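# Load a vise, sort finished parts, keep blanks tidy

## Task

Set one plain gray aluminum blank flat on the two loose low bars inside the open vise, keeping both bars standing; press its long side against the fixed jaw (the end block without hoses) and its short end against the work stop (the short rod between the jaws). Put every finished part flat in the black outfeed tray with its pocket facing up. Every other blank, aluminum or brass, must finish entirely on the infeed plate (the one with short pins), not stacked on another blank and not sitting on the pins. Each blank must end with the same face up as at the start on the plate, or flipped over.

## Robot and tools

Robot: two Franka FR3 arms, left_arm and right_arm, each with a Robotiq 140 two-finger gripper and a wrist camera. Fixed camera cam_high looks down on the table; wrist cameras are cam_left_wrist and cam_right_wrist (all 896x504). The left gripper's fingers have a hinge and can fold: parts pinched in the outer quarter of the pads (near the tips) are held normally, but closer to the palm a narrow part may slip or not be held, and pressing the fingertips into a surface folds them easily unless fully closed. The right gripper's fingers are rigid.

Frames: the scene frame has its origin on the table top midway between the arms, +x out over the table, +z up, left_arm on the +y side (not the image left). Left base sits at (+0.008, +0.343, +0.030) m, right at (+0.048, -0.439, +0.030) m, both nearly unrotated. Each arm's end_effector_position (m) and end_effector_quat_wxyz are given in that arm's own base frame; they can be off by a few centimetres. The end-effector point lies between the pads when closed; fingertips stick out roughly 33 mm beyond it (9 mm when wide open). Gripper fingers point along its +z and open along its y.

A row is 20 numbers, each in [-1, 1], always covering both arms: left_arm's 7 joint values, then its gripper position, force_limit, speed; then the same 10 for right_arm. Joint order inside each block: elbow, waist, upper arm roll, shoulder, wrist pitch, forearm roll, wrist roll. Joint values are offsets, not poses: they count from the Joint targets shown at the start of that action (not from the previous row), so sending the same offset again moves further. Scale: 1.0 equals 1.632 rad for waist, shoulder, upper arm roll and elbow, 3.472 rad for forearm roll, 2.955 for wrist pitch, 4.439 for wrist roll. Send 0 for all seven to keep an arm at its targets. Stated joint ranges (rad): waist -2.901..2.901, shoulder -1.836..1.836, upper arm roll -2.901..2.901, elbow -3.077..-0.117, forearm roll -2.876..2.876, wrist pitch 0.440..4.622, wrist roll -3.051..3.051. Asking more than 0.018 rad beyond an end gets the action refused; staying within 0.05 rad of an end risks a torque fault. Large offsets are cut by per-step lead limits and a 70 mm hand-jump cap.

Gripper numbers are absolute commands, not offsets: position +1 is fully open (140 mm), about -0.8 pads touch, -1 closes until blocked. force_limit -1..+1 sets squeeze (about 14 N at -1, 40 N at 0, 58 N at +1 for slow closes); speed -1..+1 sets finger speed (about 30, 140, 250 mm/s) and faster closes grip harder. Both start at +1. To leave a gripper alone, resend its last three numbers; a 0 is a real command.

Tools:
- execute_actions(actions, cameras): actions is a list of actions; each action is up to 15 rows, one per 1/30 s step, the last row held to fill 15 steps. An empty list just reports state.
- move(target, speed, blend, blocking, cameras): target is one 20-number row or a list of up to 15 rows; every row's joint offsets count from the same current Joint targets. speed is the top joint speed in rad/s, 0.01 to 5.26 (default 0.5), one value or one per target. blend in rad rounds corners between listed targets. blocking=false returns early while it runs. Paths ignore obstacles and the other arm. Result has a move: line (done, off_target, moving, held, fault).
- wait(seconds 0 to 10), stop() brakes a running move, zoom_image(camera, region [x0,y0,x1,y1] pixels, at most 504x504), clear_fault(arm) after a reported torque or force fault, read_manual(section), finished_scene(scene: this scene's number), which is final.

Results: Joint positions, velocities, targets per arm in the joint order above (rad, rad/s); Joint torques and External joint torques; Flange force in gripper axes; position_measured in counts (3 open, 75 = 100 mm, 139 = 60 mm, 200 = 20 mm, 230 pads meet). object_status: 0 moving, 1 blocked while opening, 2 blocked while closing (a grip), 3 reached target or pads met. Confirm a grip by status 2. To grip harder, raise force_limit and nudge position (-1 to -0.98); to loosen, reopen and close slowly. "joint sent to its limit", "joint command not followed", MOTOR HOT and fault lines flag problems.

Avoid: any contact torque over a joint's limit (35, 35, 32, 30, 12, 12, 12 N m in waist, shoulder, upper arm roll, elbow, forearm roll, wrist pitch, wrist roll) or 40 N outside force on an arm, including held weight; both stop the arm until clear_fault. Don't drop or release moving parts, slam, push hard, squeeze a part hard while it still rests on something, swing loads fast, let the grippers hit each other or close on the other arm's fingers, knock over the vise bars, or let anything leave the table. Long stretched or pushing poses heat motors and can brake an arm. Loose objects may occasionally be nudged by outside pushes.

Each tool is called by a JSON object that holds its "fn" and its "kwargs".

## Session

{"fn": "execute_actions", "kwargs": {"actions": []}}

Scene clock: 0.00 s.
left_arm: end_effector_position=(+0.1773, -0.2225, +0.2984) position_measured=3 object_status=3 end_effector_quat_wxyz=(-0.304, -0.357, +0.865, -0.182) | right_arm: end_effector_position=(+0.4602, +0.5841, +0.3235) position_measured=3 object_status=3 end_effector_quat_wxyz=(-0.361, +0.915, -0.176, -0.039)
Joint names: [elbow, waist, upper arm roll, shoulder, wrist pitch, forearm roll, wrist roll]
Joint positions: left_arm=[-2.711 -0.571 0.324 -0.837 1.675 -0.458 0.514] | right_arm=[-1.901 0.775 0.008 0.132 2.481 0.795 -0.941]
Joint velocities: within noise
Joint torques (N m): no reading
External joint torques (N m): no reading
Flange force (N): no reading
Joint targets: left_arm=[-2.711 -0.571 0.324 -0.837 1.675 -0.458 0.514] | right_arm=[-1.901 0.775 0.008 0.132 2.481 0.795 -0.941]
Tool commands: left_gripper/position=+1.0 left_gripper/force_limit=+1.0 left_gripper/speed=+1.0 right_gripper/position=+1.0 right_gripper/force_limit=+1.0 right_gripper/speed=+1.0

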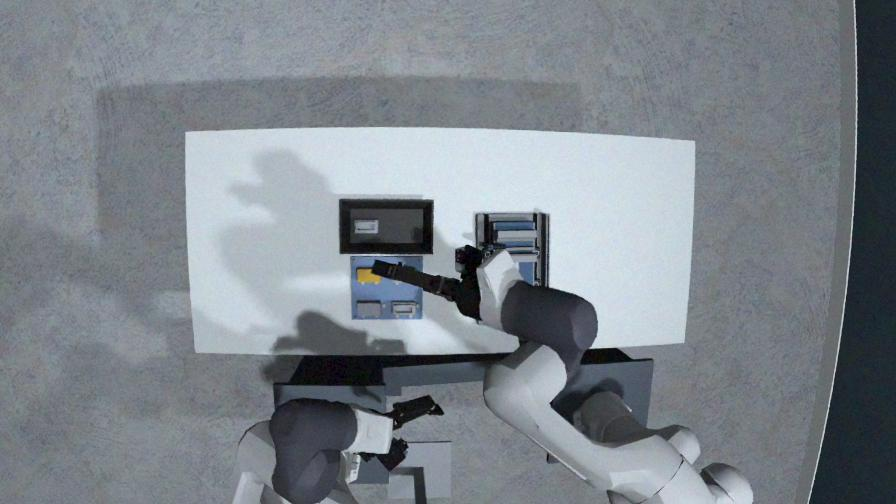

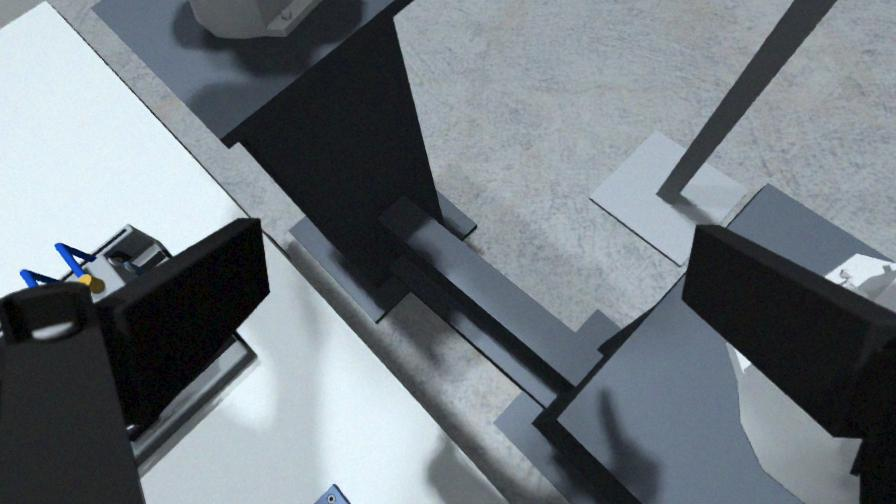

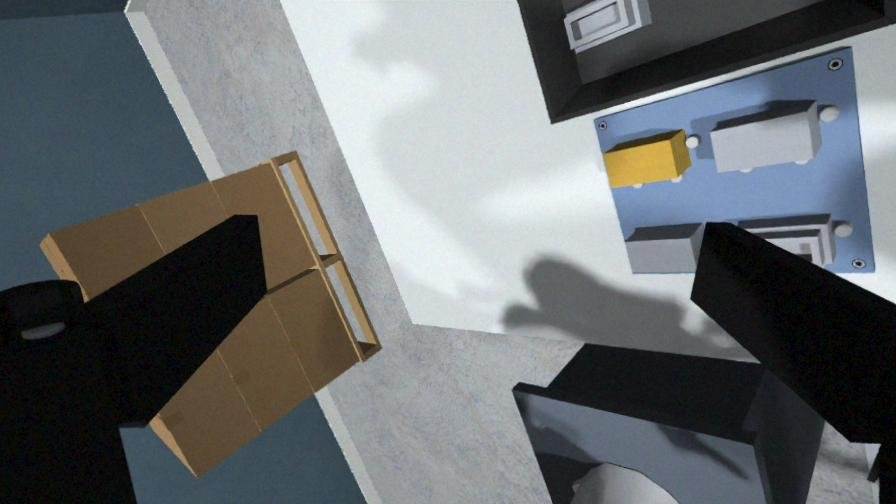

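{"fn": "zoom_image", "kwargs": {"camera": "cam_high", "region": [330, 180, 450, 330]}}

{"fn": "zoom_image", "kwargs": {"camera": "cam_high", "region": [450, 190, 570, 320]}}

{"fn": "zoom_image", "kwargs": {"camera": "cam_right_wrist", "region": [500, 0, 896, 300]}}

Scaled by 3.360 from the camera's 896x504 image, which has a finer 1280x720 frame.

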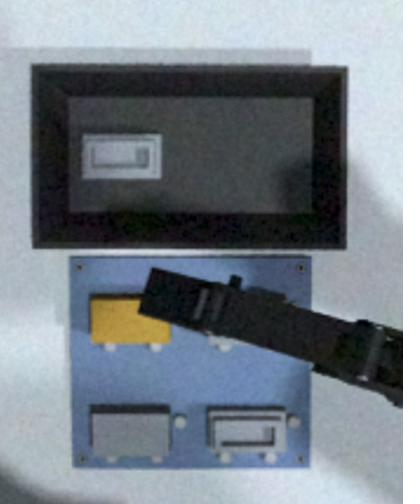

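Scaled by 3.877 from the camera's 896x504 image, which has a finer 1280x720 frame.

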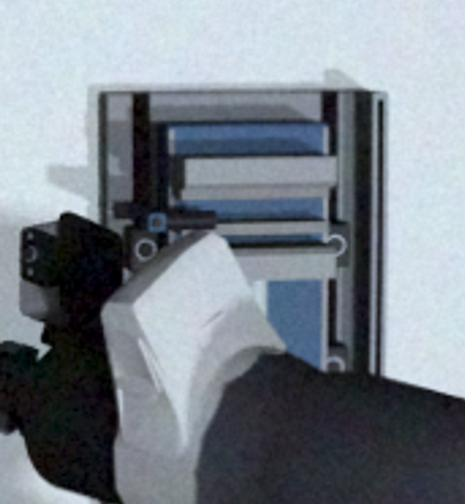

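Scaled by 1.273 from the camera's 896x504 image, which has a finer 1280x720 frame.

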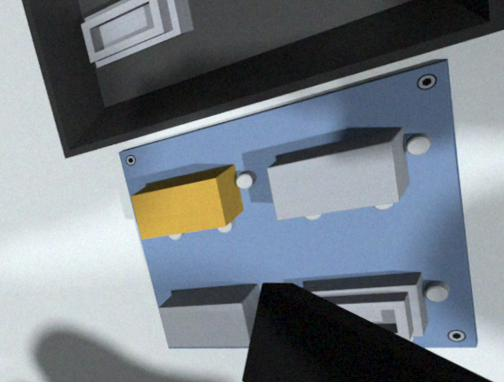

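{"fn": "move", "kwargs": {"target": [[0,0,0,0,0,0,0,1,1,1,0.0545,-0.9957,-0.005,-0.1926,-0.288,-0.229,0.0205,1,1,1],[0.551,0.123,-0.1985,0.401,-0.0152,0.132,-0.199,1,1,1,0.0545,-0.9957,-0.005,-0.1926,-0.288,-0.229,0.0205,1,1,1]], "speed": 1.0}}

{"fn": "zoom_image", "kwargs": {"camera": "cam_high", "region": [450, 190, 570, 320]}}

Scene clock: 28.50 s.
left_arm: end_effector_position=(+0.4661, -0.1822, +0.4008) position_measured=3 object_status=3 end_effector_quat_wxyz=(+0.001, +0.705, -0.709, +0.002) | right_arm: end_effector_position=(+0.3307, -0.3765, +0.4000) position_measured=3 object_status=3 end_effector_quat_wxyz=(-0.002, +0.707, -0.707, +0.002)
Joint names: [elbow, waist, upper arm roll, shoulder, wrist pitch, forearm roll, wrist roll]
Joint positions: left_arm=[-1.813 -0.371 0.001 -0.184 1.632 -0.004 -0.364] | right_arm=[-1.813 -0.85 -0.002 -0.182 1.634 0.003 -0.853]
Joint velocities: left_arm=[-0.001 0 0.001 0.001 0 0 -0.006] | right_arm=[within noise]
Joint torques (N m): left_arm=[24.74 0.87 0.19 -25.3 2.55 1.16 -0.32] | right_arm=[25.87 -0.47 0.71 -25.4 2.38 0.48 0.11]
External joint torques (N m): left_arm=[0.41 1.04 0.55 0.52 -0.06 0.42 -0.32] | right_arm=[1.47 -0.25 1.12 0.35 -0.27 -0.32 0.11]
Flange force (N): left_arm=[0.2 -3.1 -1.7] | right_arm=[3.7 -4.8 -5.4]
Joint targets: left_arm=[-1.811 -0.370 0.000 -0.183 1.630 0.001 -0.369] | right_arm=[-1.812 -0.851 0.000 -0.183 1.630 0.000 -0.850]
move: done
camera_calibration:
cam_left_wrist: T_world_to_cam=[[-0.999976, 0.00688501, -0.00108186, 0.474761], [0.00612833, 0.942556, 0.333991, 0.0431185], [0.00331924, 0.333976, -0.942576, 0.580026], [0, 0, 0, 1]] pos_world=[0.47256, -0.237625, 0.532831]
cam_right_wrist: T_world_to_cam=[[-0.999761, -0.0181128, -0.0122475, 0.338252], [-0.0212324, 0.937993, 0.346004, 0.225945], [0.00522095, 0.346182, -0.938153, 0.639403], [0, 0, 0, 1]] pos_world=[0.33963, -0.427157, 0.525823]

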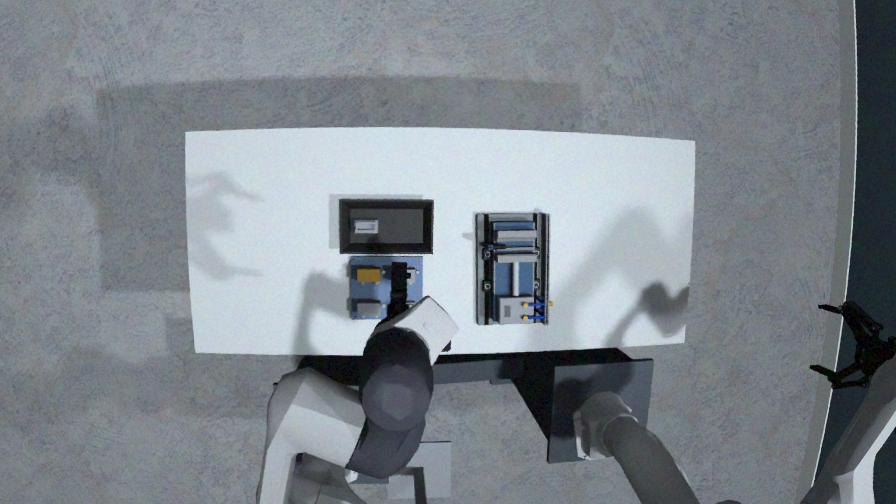

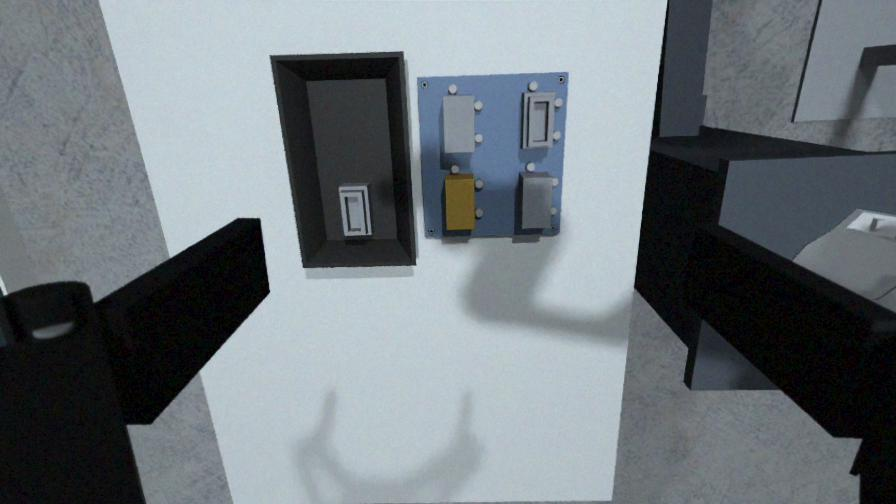

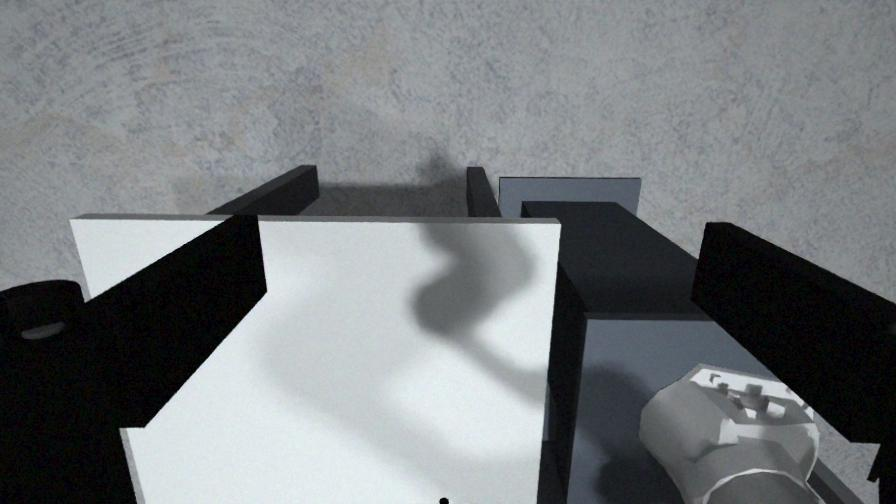

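Scaled by 3.877 from the camera's 896x504 image, which has a finer 1280x720 frame.

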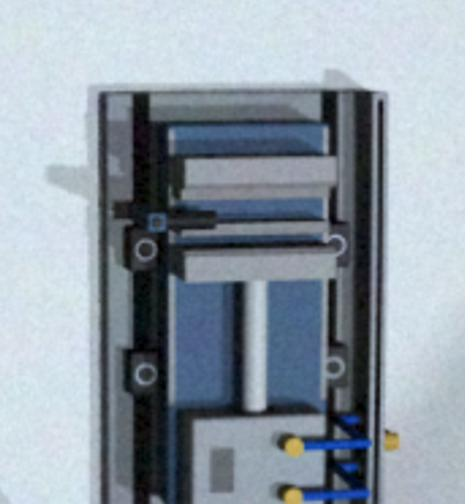

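{"fn": "move", "kwargs": {"target": [0,0,0,0,0,0,0,1,1,1,0.110,0.8122,0,0.1365,0.0144,0,0.297,1,1,1], "speed": 1.0, "cameras": ["cam_left_wrist","cam_right_wrist"]}}

{"fn": "zoom_image", "kwargs": {"camera": "cam_left_wrist", "region": [400, 50, 600, 260]}}

{"fn": "zoom_image", "kwargs": {"camera": "cam_right_wrist", "region": [250, 0, 690, 400]}}

Scene clock: 41.97 s.
left_arm: end_effector_position=(+0.4661, -0.1821, +0.4009) position_measured=3 object_status=3 end_effector_quat_wxyz=(+0.001, +0.706, -0.709, +0.002) | right_arm: end_effector_position=(+0.5079, +0.2627, +0.3697) position_measured=3 object_status=3 end_effector_quat_wxyz=(+0.002, +0.712, -0.703, -0.001)
Joint names: [elbow, waist, upper arm roll, shoulder, wrist pitch, forearm roll, wrist roll]
Joint positions: left_arm=[-1.813 -0.371 0.001 -0.184 1.632 -0.003 -0.366] | right_arm=[-1.634 0.475 0.001 0.039 1.668 0.001 0.464]
Joint velocities: left_arm=[within noise] | right_arm=[0 -0.001 0 0.002 0 0.002 0.008]
Joint torques (N m): left_arm=[24.58 0.81 0.31 -25.34 2.6 1.09 -0.18] | right_arm=[26.26 -0.33 0.41 -33.08 2.7 0.77 0.18]
External joint torques (N m): left_arm=[0.25 0.89 0.57 0.49 -0.01 0.34 -0.18] | right_arm=[1.75 -0.21 0.48 0.79 0.19 0.04 0.18]
Flange force (N): left_arm=[-0.1 -2.6 -1.0] | right_arm=[-4.8 -8.4 -5.1]
Joint targets: left_arm=[-1.811 -0.370 0.000 -0.183 1.630 0.001 -0.369] | right_arm=[-1.632 0.475 0.000 0.040 1.672 0.000 0.469]
move: done
camera_calibration:
cam_left_wrist: T_world_to_cam=[[-0.999987, 0.00504903, -0.000983037, 0.474381], [0.00442998, 0.942465, 0.334276, 0.0436553], [0.00261425, 0.334267, -0.942475, 0.580341], [0, 0, 0, 1]] pos_world=[0.472664, -0.237528, 0.53283]
cam_right_wrist: T_world_to_cam=[[-0.999548, -0.0299112, -0.00310477, 0.526095], [-0.0291376, 0.937782, 0.346001, -0.35544], [-0.00743771, 0.345935, -0.938229, 0.395218], [0, 0, 0, 1]] pos_world=[0.51844, 0.212342, 0.495421]
Images, in order (width x height): cam_left_wrist 896x504, cam_right_wrist 896x504.

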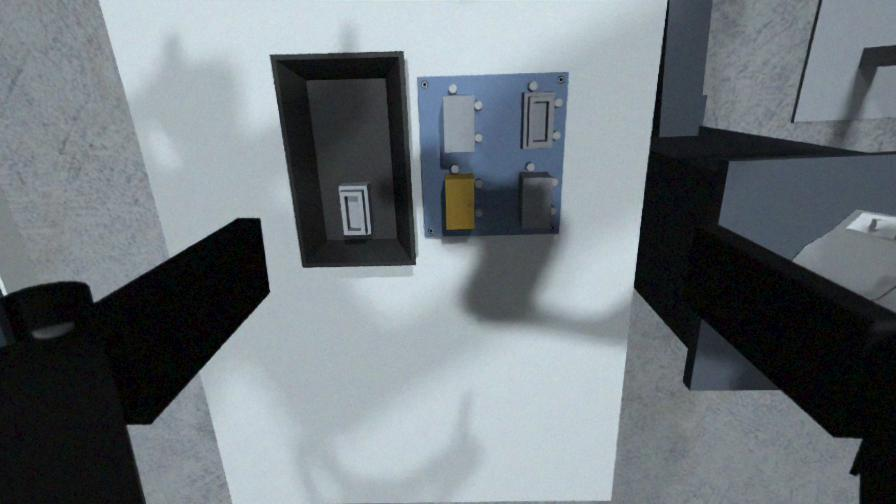

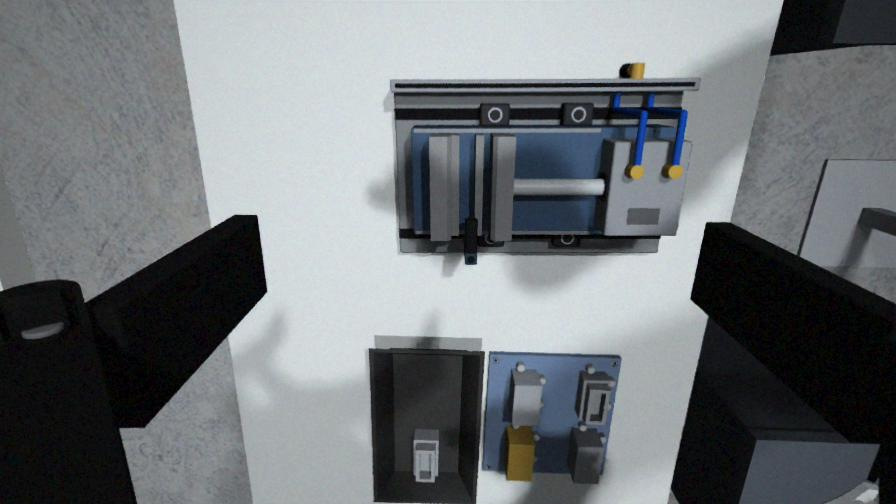

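Scaled by 2.400 from the camera's 896x504 image, which has a finer 1280x720 frame.

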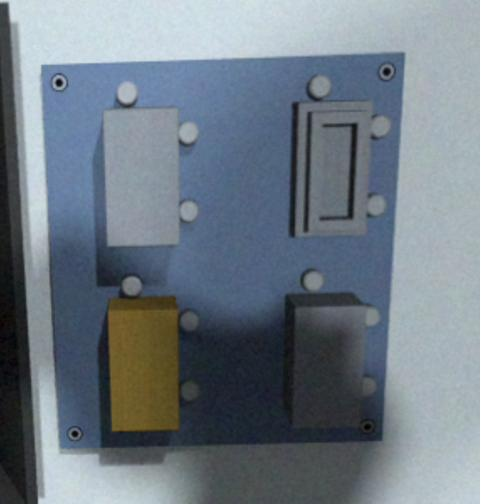

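Scaled by 1.145 from the camera's 896x504 image, which has a finer 1280x720 frame.

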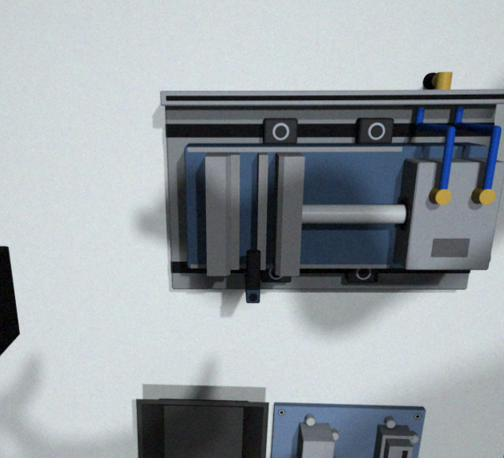

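{"fn": "zoom_image", "kwargs": {"camera": "cam_right_wrist", "region": [400, 110, 540, 280]}}

{"fn": "zoom_image", "kwargs": {"camera": "cam_left_wrist", "region": [500, 70, 580, 160]}}

{"fn": "zoom_image", "kwargs": {"camera": "cam_right_wrist", "region": [390, 350, 630, 490]}}

Scaled by 2.965 from the camera's 896x504 image, which has a finer 1280x720 frame.

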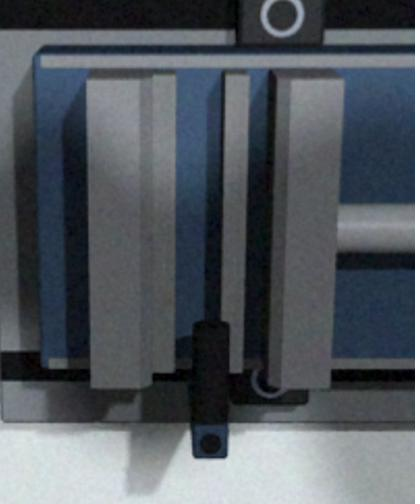

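Scaled by 5.600 from the camera's 896x504 image, which has a finer 1280x720 frame.

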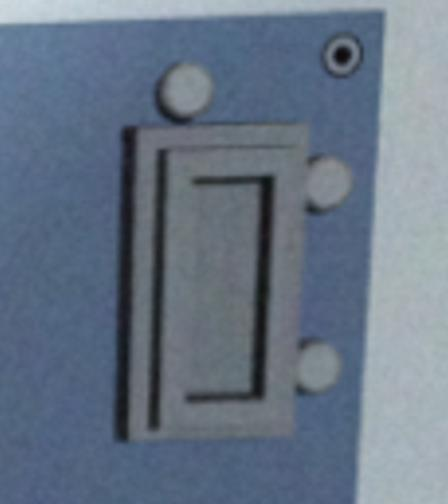

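Scaled by 2.100 from the camera's 896x504 image, which has a finer 1280x720 frame.

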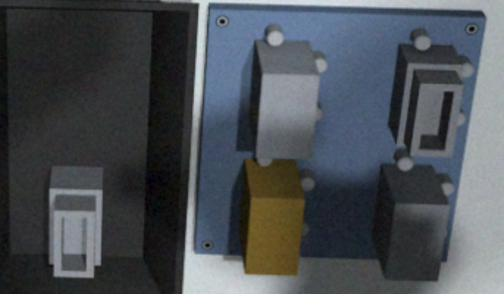

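{"fn": "move", "kwargs": {"target": [-0.4605,-0.0763,0,-0.0729,0.2134,0,-0.0318,-0.05,0,0,0,0,0,0,0,0,0,1,1,1], "speed": 0.8, "cameras": ["cam_left_wrist","cam_high","cam_right_wrist"]}}

{"fn": "zoom_image", "kwargs": {"camera": "cam_right_wrist", "region": [350, 280, 690, 490]}}

Scene clock: 77.10 s.
left_arm: end_effector_position=(+0.3703, -0.1994, +0.1592) position_measured=135 object_status=3 end_effector_quat_wxyz=(+0.002, +0.712, -0.702, -0.002) | right_arm: end_effector_position=(+0.5081, +0.2628, +0.3699) position_measured=3 object_status=3 end_effector_quat_wxyz=(+0.001, +0.711, -0.703, -0.001)
Joint names: [elbow, waist, upper arm roll, shoulder, wrist pitch, forearm roll, wrist roll]
Joint positions: left_arm=[-2.562 -0.493 0 -0.3 2.258 -0.003 -0.505] | right_arm=[-1.633 0.475 0.001 0.039 1.669 0.001 0.466]
Joint velocities: left_arm=[0 0 0.001 0.001 0.004 0.001 -0.005] | right_arm=[within noise]
Joint torques (N m): left_arm=[22.6 0.05 0.5 -20.62 2.88 0.85 -0.16] | right_arm=[26.07 -0.37 0.51 -33.13 2.66 0.75 0.03]
External joint torques (N m): left_arm=[-0.18 0.22 0.96 -0.51 0.29 0.27 -0.16] | right_arm=[1.58 -0.21 0.63 0.67 0.16 0.02 0.03]
Flange force (N): left_arm=[-2.2 1.2 0.3] | right_arm=[-4.2 -7.5 -4.6]
Joint targets: left_arm=[-2.563 -0.494 0.000 -0.302 2.261 0.001 -0.510] | right_arm=[-1.632 0.475 0.000 0.040 1.672 0.000 0.469]
move: done
camera_calibration:
cam_left_wrist: T_world_to_cam=[[-0.999887, -0.013846, 0.00589341, 0.373601], [-0.0110356, 0.940952, 0.338361, 0.145951], [-0.0102304, 0.338258, -0.940998, 0.363888], [0, 0, 0, 1]] pos_world=[0.378892, -0.255248, 0.290831]
cam_right_wrist: T_world_to_cam=[[-0.999607, -0.0278094, -0.00363148, 0.525946], [-0.0273461, 0.937733, 0.346279, -0.356474], [-0.00622445, 0.346242, -0.938125, 0.394694], [0, 0, 0, 1]] pos_world=[0.518448, 0.212244, 0.495622]

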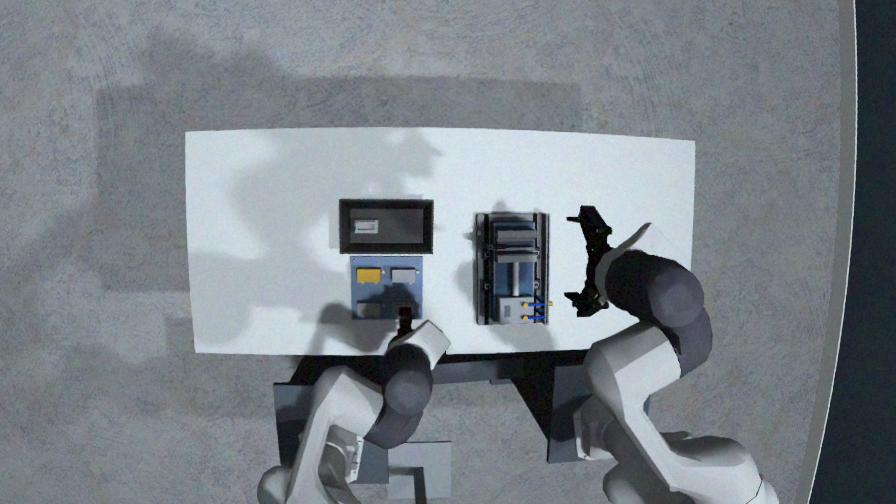

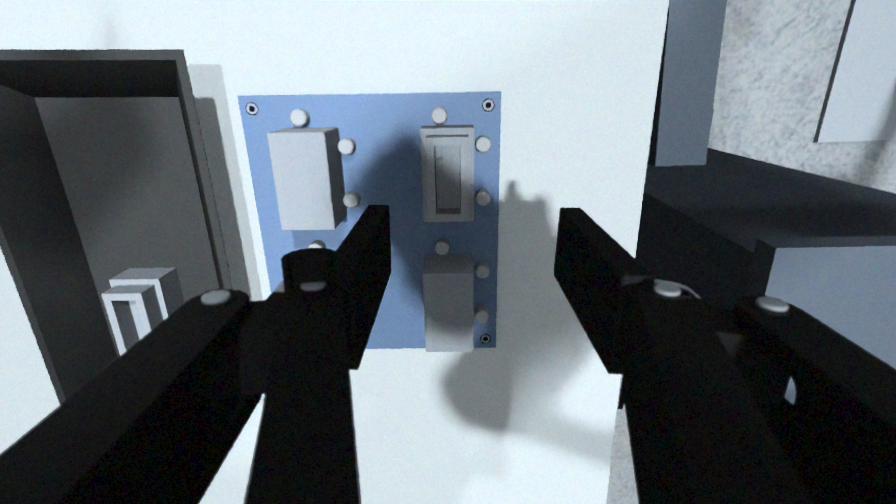

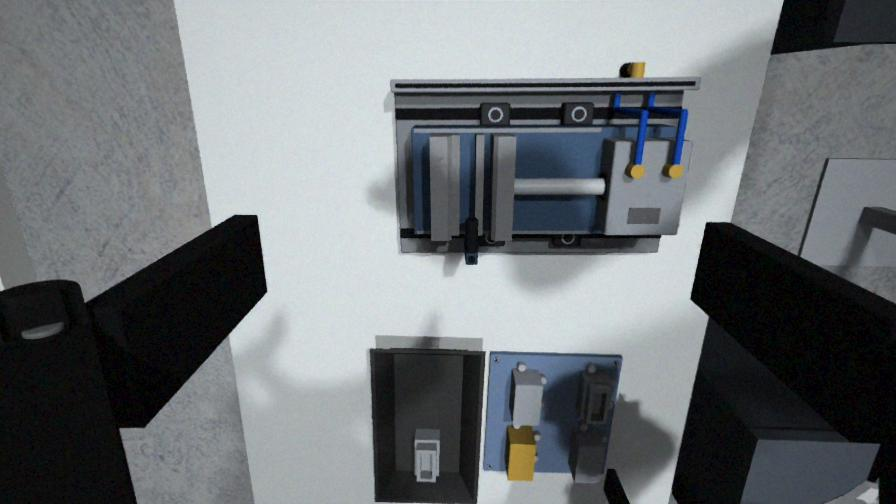

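Scaled by 1.482 from the camera's 896x504 image, which has a finer 1280x720 frame.

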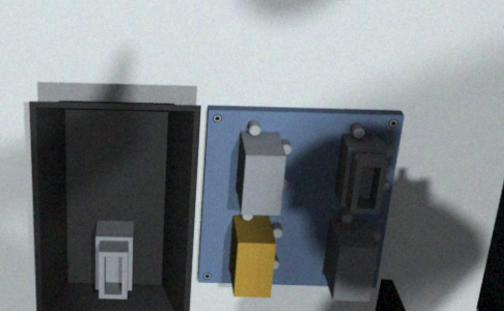

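{"fn": "move", "kwargs": {"target": [[-0.0246,0.004,0,0.1023,0.0701,0,0.0015,-0.05,0,0,0,0,0,0,0,0,0,1,1,1],[-0.0401,0.004,0,0.1948,0.1297,0,0.0015,-0.05,0,0,0,0,0,0,0,0,0,1,1,1]], "speed": 0.3, "cameras": ["cam_left_wrist","cam_right_wrist"]}}

{"fn": "zoom_image", "kwargs": {"camera": "cam_right_wrist", "region": [480, 330, 690, 490]}}

Scene clock: 95.23 s.
left_arm: end_effector_position=(+0.3800, -0.2025, +0.0313) position_measured=135 object_status=3 end_effector_quat_wxyz=(+0.001, +0.714, -0.700, -0.001) | right_arm: end_effector_position=(+0.5081, +0.2628, +0.3699) position_measured=3 object_status=3 end_effector_quat_wxyz=(+0.001, +0.711, -0.703, -0.001)
Joint names: [elbow, waist, upper arm roll, shoulder, wrist pitch, forearm roll, wrist roll]
Joint positions: left_arm=[-2.628 -0.489 0 0.015 2.641 -0.003 -0.507] | right_arm=[-1.633 0.475 0.001 0.039 1.669 0.001 0.466]
Joint velocities: left_arm=[-0.001 0 0 -0.001 0.004 0 0.002] | right_arm=[within noise]
Joint torques (N m): left_arm=[18.04 0.81 0.62 -25.89 2.94 0.64 0.14] | right_arm=[26.04 -0.32 0.54 -33.08 2.65 0.75 0.09]
External joint torques (N m): left_arm=[0.14 0.94 0.74 0.38 0.36 0.27 0.14] | right_arm=[1.53 -0.32 0.5 0.8 0.14 0.01 0.09]
Flange force (N): left_arm=[-1.5 -2.1 2.1] | right_arm=[-4.2 -7.7 -4.6]
Joint targets: left_arm=[-2.628 -0.488 0.000 0.016 2.644 0.001 -0.504] | right_arm=[-1.632 0.475 0.000 0.040 1.672 0.000 0.469]
move: done
camera_calibration:
cam_left_wrist: T_world_to_cam=[[-0.999798, -0.019774, 0.00346452, 0.382862], [-0.0174367, 0.940888, 0.338268, 0.194621], [-0.00994863, 0.33814, -0.941043, 0.244609], [0, 0, 0, 1]] pos_world=[0.388612, -0.258258, 0.163028]
cam_right_wrist: T_world_to_cam=[[-0.999608, -0.0277425, -0.00382351, 0.52613], [-0.0273491, 0.93769, 0.346394, -0.356553], [-0.00602457, 0.346362, -0.938081, 0.394638], [0, 0, 0, 1]] pos_world=[0.51855, 0.212245, 0.495722]
Images, in order (width x height): cam_left_wrist 896x504, cam_right_wrist 896x504.

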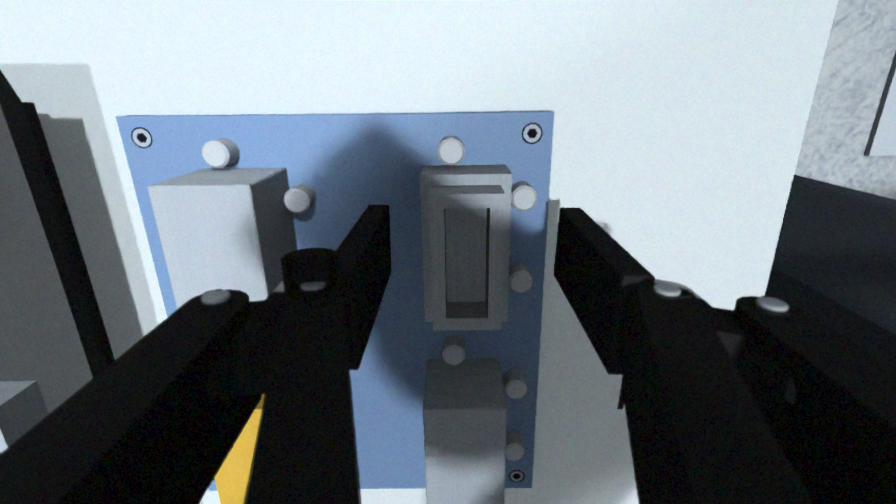

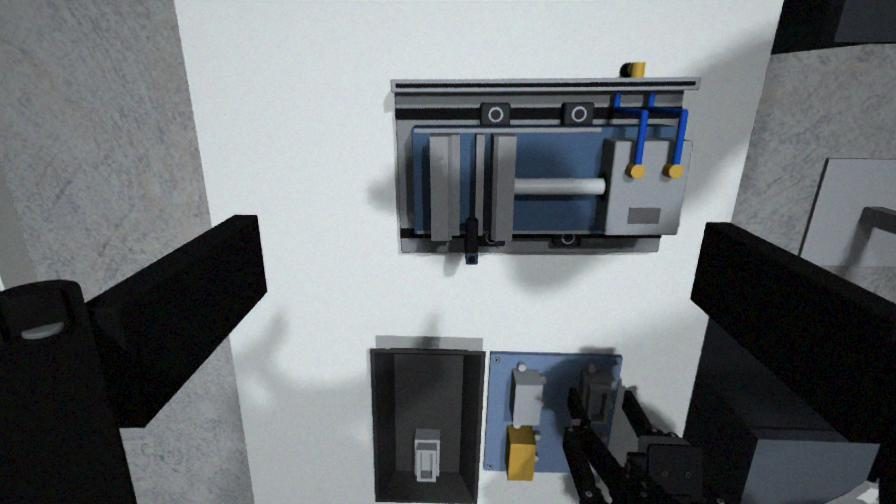

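Scaled by 2.400 from the camera's 896x504 image, which has a finer 1280x720 frame.

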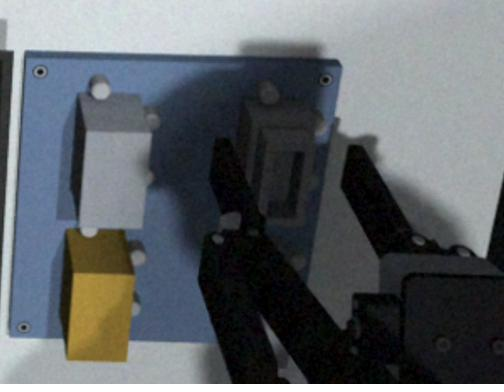

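{"fn": "move", "kwargs": {"target": [[0,0.0067,0,0,0,0,0.0025,-0.05,0,0,0,0,0,0,0,0,0,1,1,1],[0,0.0067,0,0,0,0,0.0025,-1,-1,-1,0,0,0,0,0,0,0,1,1,1]], "speed": 0.3, "cameras": ["cam_left_wrist"]}}

Scene clock: 100.70 s.
left_arm: end_effector_position=(+0.3826, -0.1985, +0.0314) position_measured=180 object_status=2 end_effector_quat_wxyz=(+0.001, +0.714, -0.700, +0.000) | right_arm: end_effector_position=(+0.5082, +0.2628, +0.3700) position_measured=3 object_status=3 end_effector_quat_wxyz=(+0.001, +0.711, -0.703, -0.001)
Joint names: [elbow, waist, upper arm roll, shoulder, wrist pitch, forearm roll, wrist roll]
Joint positions: left_arm=[-2.628 -0.478 0 0.015 2.642 -0.003 -0.496] | right_arm=[-1.633 0.475 0.001 0.039 1.669 0.001 0.466]
Joint velocities: within noise
Joint torques (N m): left_arm=[17.2 0.85 0.68 -24.6 2.85 0.64 0.1] | right_arm=[25.95 -0.32 0.49 -33.09 2.63 0.76 0.08]
External joint torques (N m): left_arm=[-0.81 0.91 0.72 1.83 0.24 0.28 0.1] | right_arm=[1.45 -0.21 0.56 0.72 0.12 0.02 0.08]
Flange force (N): left_arm=[-1.1 -2.4 6.0] | right_arm=[-4.1 -7.2 -4.4]
Joint targets: left_arm=[-2.628 -0.477 0.000 0.016 2.644 0.001 -0.492] | right_arm=[-1.632 0.475 0.000 0.040 1.672 0.000 0.469]
move: done
camera_calibration:
cam_left_wrist: T_world_to_cam=[[-0.999802, -0.0197812, 0.0023065, 0.385531], [-0.0178408, 0.941101, 0.337654, 0.191145], [-0.00884984, 0.337546, -0.941267, 0.242925], [0, 0, 0, 1]] pos_world=[0.391015, -0.254259, 0.163227]
Images, in order (width x height): cam_left_wrist 896x504.

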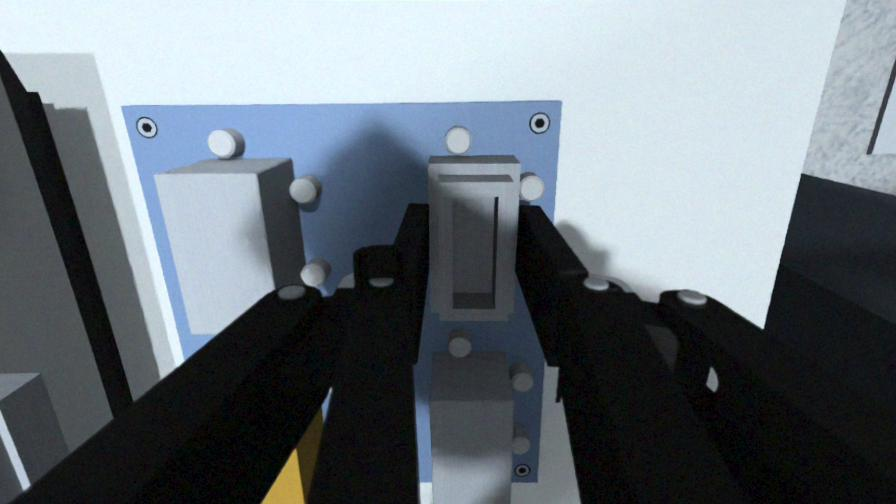

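{"fn": "move", "kwargs": {"target": [[0.0153,0,0,-0.0925,-0.0595,0,0,-1,-1,-1,0,0,0,0,0,0,0,1,1,1],[0.0935,0,0,-0.2107,-0.168,0,0,-1,-1,-1,0,0,0,0,0,0,0,1,1,1],[0.5284,0.1071,0,0.1541,-0.2067,0,0.0392,-1,-1,-1,0,0,0,0,0,0,0,1,1,1],[0.4461,0.1071,0,0.2794,-0.092,0,0.0392,-1,-1,-1,0,0,0,0,0,0,0,1,1,1]], "speed": [0.3,0.5,0.5,0.25], "blend": [0.05,0.05,0.05,0]}}

Scene clock: 116.50 s.
left_arm: end_effector_position=(+0.6003, -0.1882, +0.0378) position_measured=180 object_status=2 end_effector_quat_wxyz=(+0.003, +0.714, -0.700, -0.003) | right_arm: end_effector_position=(+0.5082, +0.2628, +0.3700) position_measured=3 object_status=3 end_effector_quat_wxyz=(+0.001, +0.711, -0.703, -0.001)
Joint names: [elbow, waist, upper arm roll, shoulder, wrist pitch, forearm roll, wrist roll]
Joint positions: left_arm=[-1.901 -0.303 0 0.474 2.368 -0.003 -0.322] | right_arm=[-1.633 0.475 0.001 0.039 1.669 0.001 0.466]
Joint velocities: left_arm=[0.001 0.001 0 -0.001 0.005 0.001 0] | right_arm=[within noise]
Joint torques (N m): left_arm=[22.28 0.63 0.9 -45.15 3.05 0.78 0.1] | right_arm=[25.98 -0.35 0.58 -33.07 2.62 0.74 0.08]
External joint torques (N m): left_arm=[0.65 0.68 0.53 -0.7 0.48 0.25 0.1] | right_arm=[1.39 -0.39 0.51 0.93 0.1 -0.01 0.08]
Flange force (N): left_arm=[-1.0 -0.5 -0.4] | right_arm=[-4.1 -7.7 -4.3]
Joint targets: left_arm=[-1.900 -0.302 0.000 0.472 2.372 0.001 -0.318] | right_arm=[-1.632 0.475 0.000 0.040 1.672 0.000 0.469]
move: done
camera_calibration:
cam_left_wrist: T_world_to_cam=[[-0.99976, -0.0202015, 0.00850169, 0.602984], [-0.0161253, 0.94067, 0.338939, 0.181978], [-0.0148444, 0.33872, -0.94077, 0.251113], [0, 0, 0, 1]] pos_world=[0.609501, -0.244057, 0.169434]
cam_right_wrist: T_world_to_cam=[[-0.99961, -0.0276044, -0.00420433, 0.526293], [-0.0273504, 0.937629, 0.34656, -0.356623], [-0.00562448, 0.34654, -0.938018, 0.394362], [0, 0, 0, 1]] pos_world=[0.518553, 0.212246, 0.495723]

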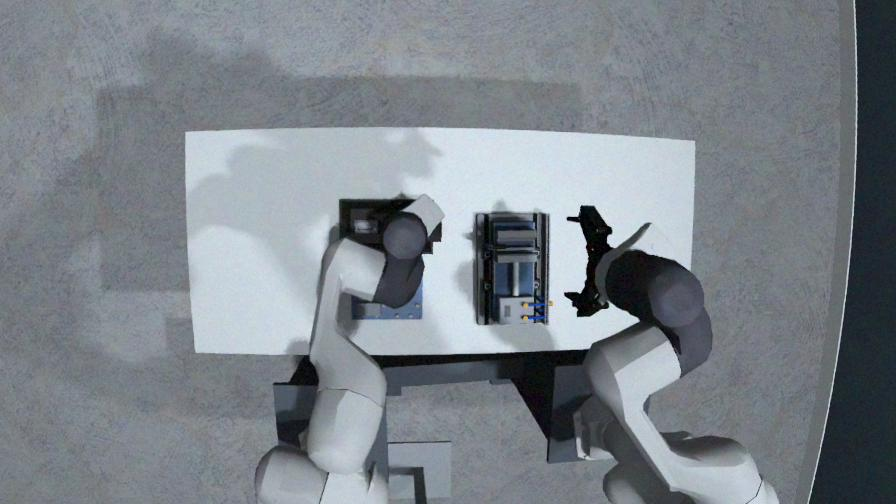

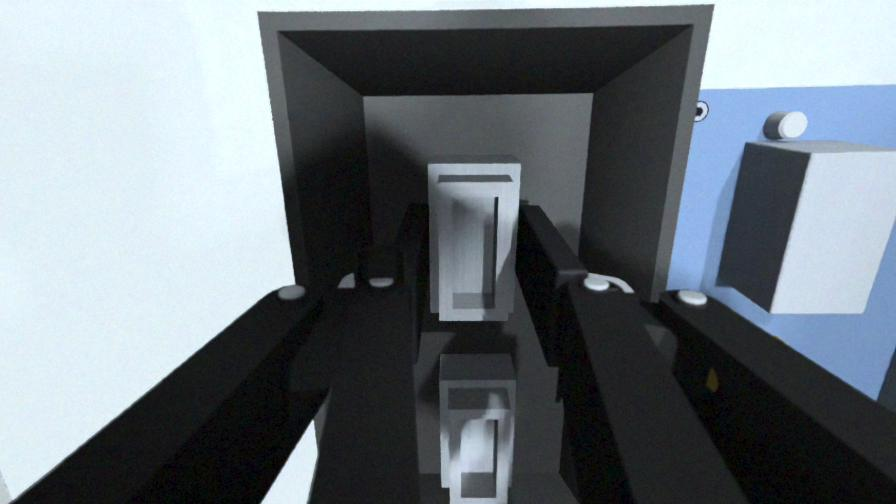

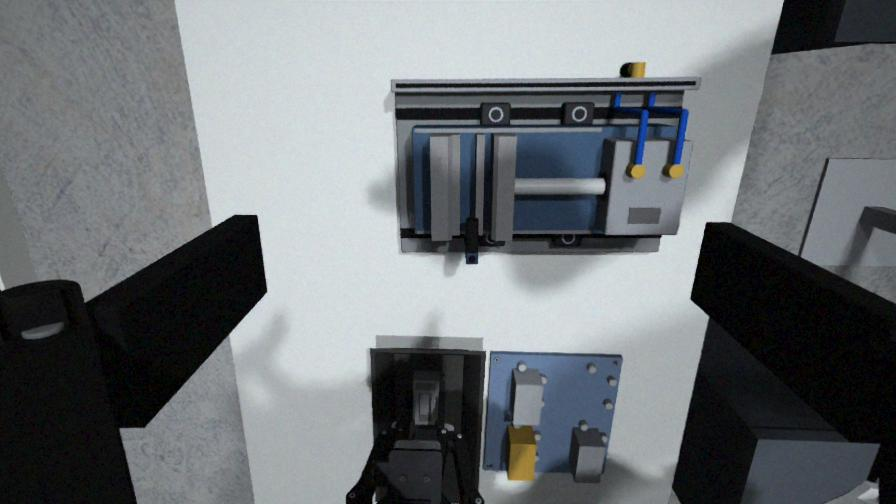

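{"fn": "move", "kwargs": {"target": [-0.0009,0,0,0.0086,0.0052,0,0,-1,-1,-1,0,0,0,0,0,0,0,1,1,1], "speed": 0.1, "cameras": []}}

{"fn": "move", "kwargs": {"target": [-0.0003,0,0,0.0033,0.0019,0,0,-1,-1,-1,0,0,0,0,0,0,0,1,1,1], "speed": 0.1, "cameras": ["cam_right_wrist","cam_left_wrist"]}}

{"fn": "zoom_image", "kwargs": {"camera": "cam_right_wrist", "region": [370, 340, 490, 490]}}

Scene clock: 120.40 s.
left_arm: end_effector_position=(+0.6025, -0.1888, +0.0348) position_measured=180 object_status=2 end_effector_quat_wxyz=(+0.001, +0.714, -0.700, +0.000) | right_arm: end_effector_position=(+0.5083, +0.2628, +0.3700) position_measured=3 object_status=3 end_effector_quat_wxyz=(+0.001, +0.711, -0.703, -0.001)
Joint names: [elbow, waist, upper arm roll, shoulder, wrist pitch, forearm roll, wrist roll]
Joint positions: left_arm=[-1.901 -0.303 0 0.481 2.381 -0.003 -0.322] | right_arm=[-1.633 0.475 0.001 0.039 1.669 0.001 0.466]
Joint velocities: left_arm=[0 0.001 -0.001 0.001 0.003 -0.001 0.001] | right_arm=[within noise]
Joint torques (N m): left_arm=[20.87 0.55 0.79 -41.39 3.37 0.77 0.12] | right_arm=[25.88 -0.34 0.58 -33.13 2.61 0.75 0.05]
External joint torques (N m): left_arm=[-0.6 0.84 0.61 3.03 0.81 0.25 0.12] | right_arm=[1.28 -0.25 0.62 0.89 0.09 0.01 0.05]
Flange force (N): left_arm=[-0.2 -4.0 6.9] | right_arm=[-4.0 -7.1 -4.0]
Joint targets: left_arm=[-1.902 -0.302 0.000 0.486 2.387 0.001 -0.318] | right_arm=[-1.632 0.475 0.000 0.040 1.672 0.000 0.469]
move: done
No camera images: "cameras" was empty.

Scene clock: 121.10 s.
left_arm: end_effector_position=(+0.6037, -0.1892, +0.0345) position_measured=180 object_status=2 end_effector_quat_wxyz=(+0.000, +0.714, -0.700, +0.002) | right_arm: end_effector_position=(+0.5083, +0.2628, +0.3700) position_measured=3 object_status=3 end_effector_quat_wxyz=(+0.001, +0.711, -0.703, -0.001)
Joint names: [elbow, waist, upper arm roll, shoulder, wrist pitch, forearm roll, wrist roll]
Joint positions: left_arm=[-1.901 -0.303 0 0.482 2.386 -0.003 -0.322] | right_arm=[-1.633 0.475 0.001 0.039 1.669 0.001 0.466]
Joint velocities: within noise
Joint torques (N m): left_arm=[20.13 0.55 0.88 -38.79 3.57 0.77 0.14] | right_arm=[25.94 -0.27 0.51 -33.15 2.6 0.74 0.09]
External joint torques (N m): left_arm=[-1.46 0.65 0.54 5.77 0.97 0.25 0.14] | right_arm=[1.43 -0.23 0.5 0.75 0.1 0 0.09]
Flange force (N): left_arm=[1.0 -6.8 12.2] | right_arm=[-4.1 -7.2 -4.4]
Joint targets: left_arm=[-1.902 -0.302 0.000 0.492 2.393 0.001 -0.318] | right_arm=[-1.632 0.475 0.000 0.040 1.672 0.000 0.469]
move: done
camera_calibration:
cam_left_wrist: T_world_to_cam=[[-0.999796, -0.0201194, -0.00148984, 0.606825], [-0.019451, 0.941712, 0.335857, 0.186405], [-0.00535424, 0.335818, -0.941912, 0.242195], [0, 0, 0, 1]] pos_world=[0.611624, -0.244664, 0.166426]
cam_right_wrist: T_world_to_cam=[[-0.99961, -0.0276044, -0.00420433, 0.526294], [-0.0273504, 0.937629, 0.34656, -0.356658], [-0.00562448, 0.34654, -0.938018, 0.394456], [0, 0, 0, 1]] pos_world=[0.518553, 0.212246, 0.495823]
Images, in order (width x height): cam_left_wrist 896x504, cam_right_wrist 896x504.

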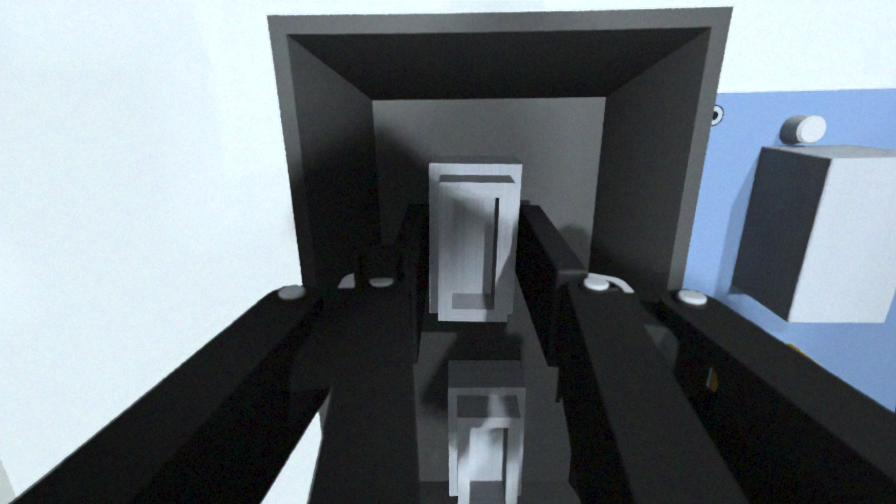

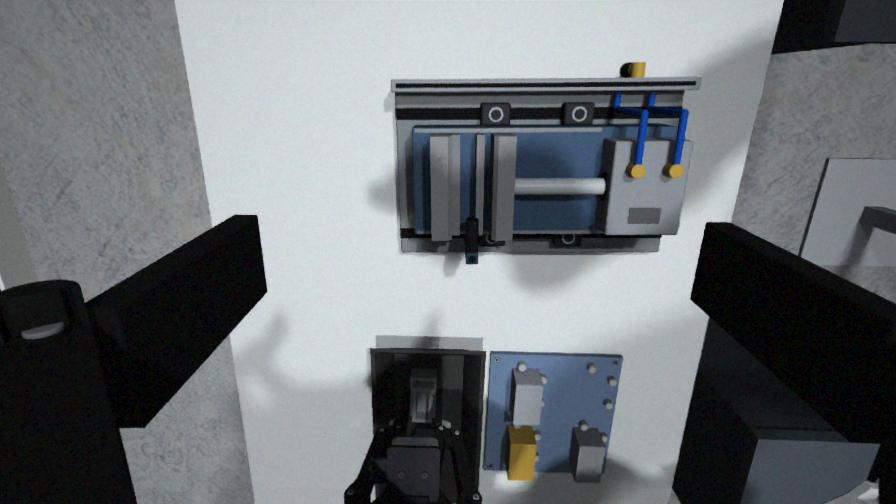

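Scaled by 3.360 from the camera's 896x504 image, which has a finer 1280x720 frame.

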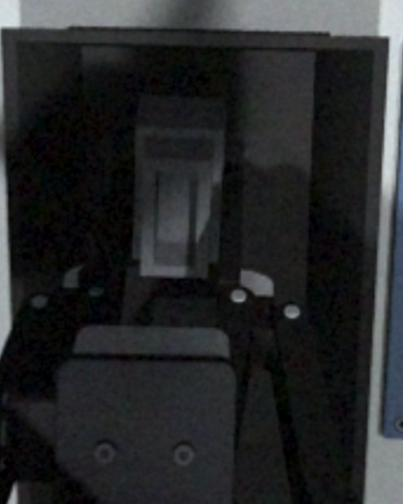

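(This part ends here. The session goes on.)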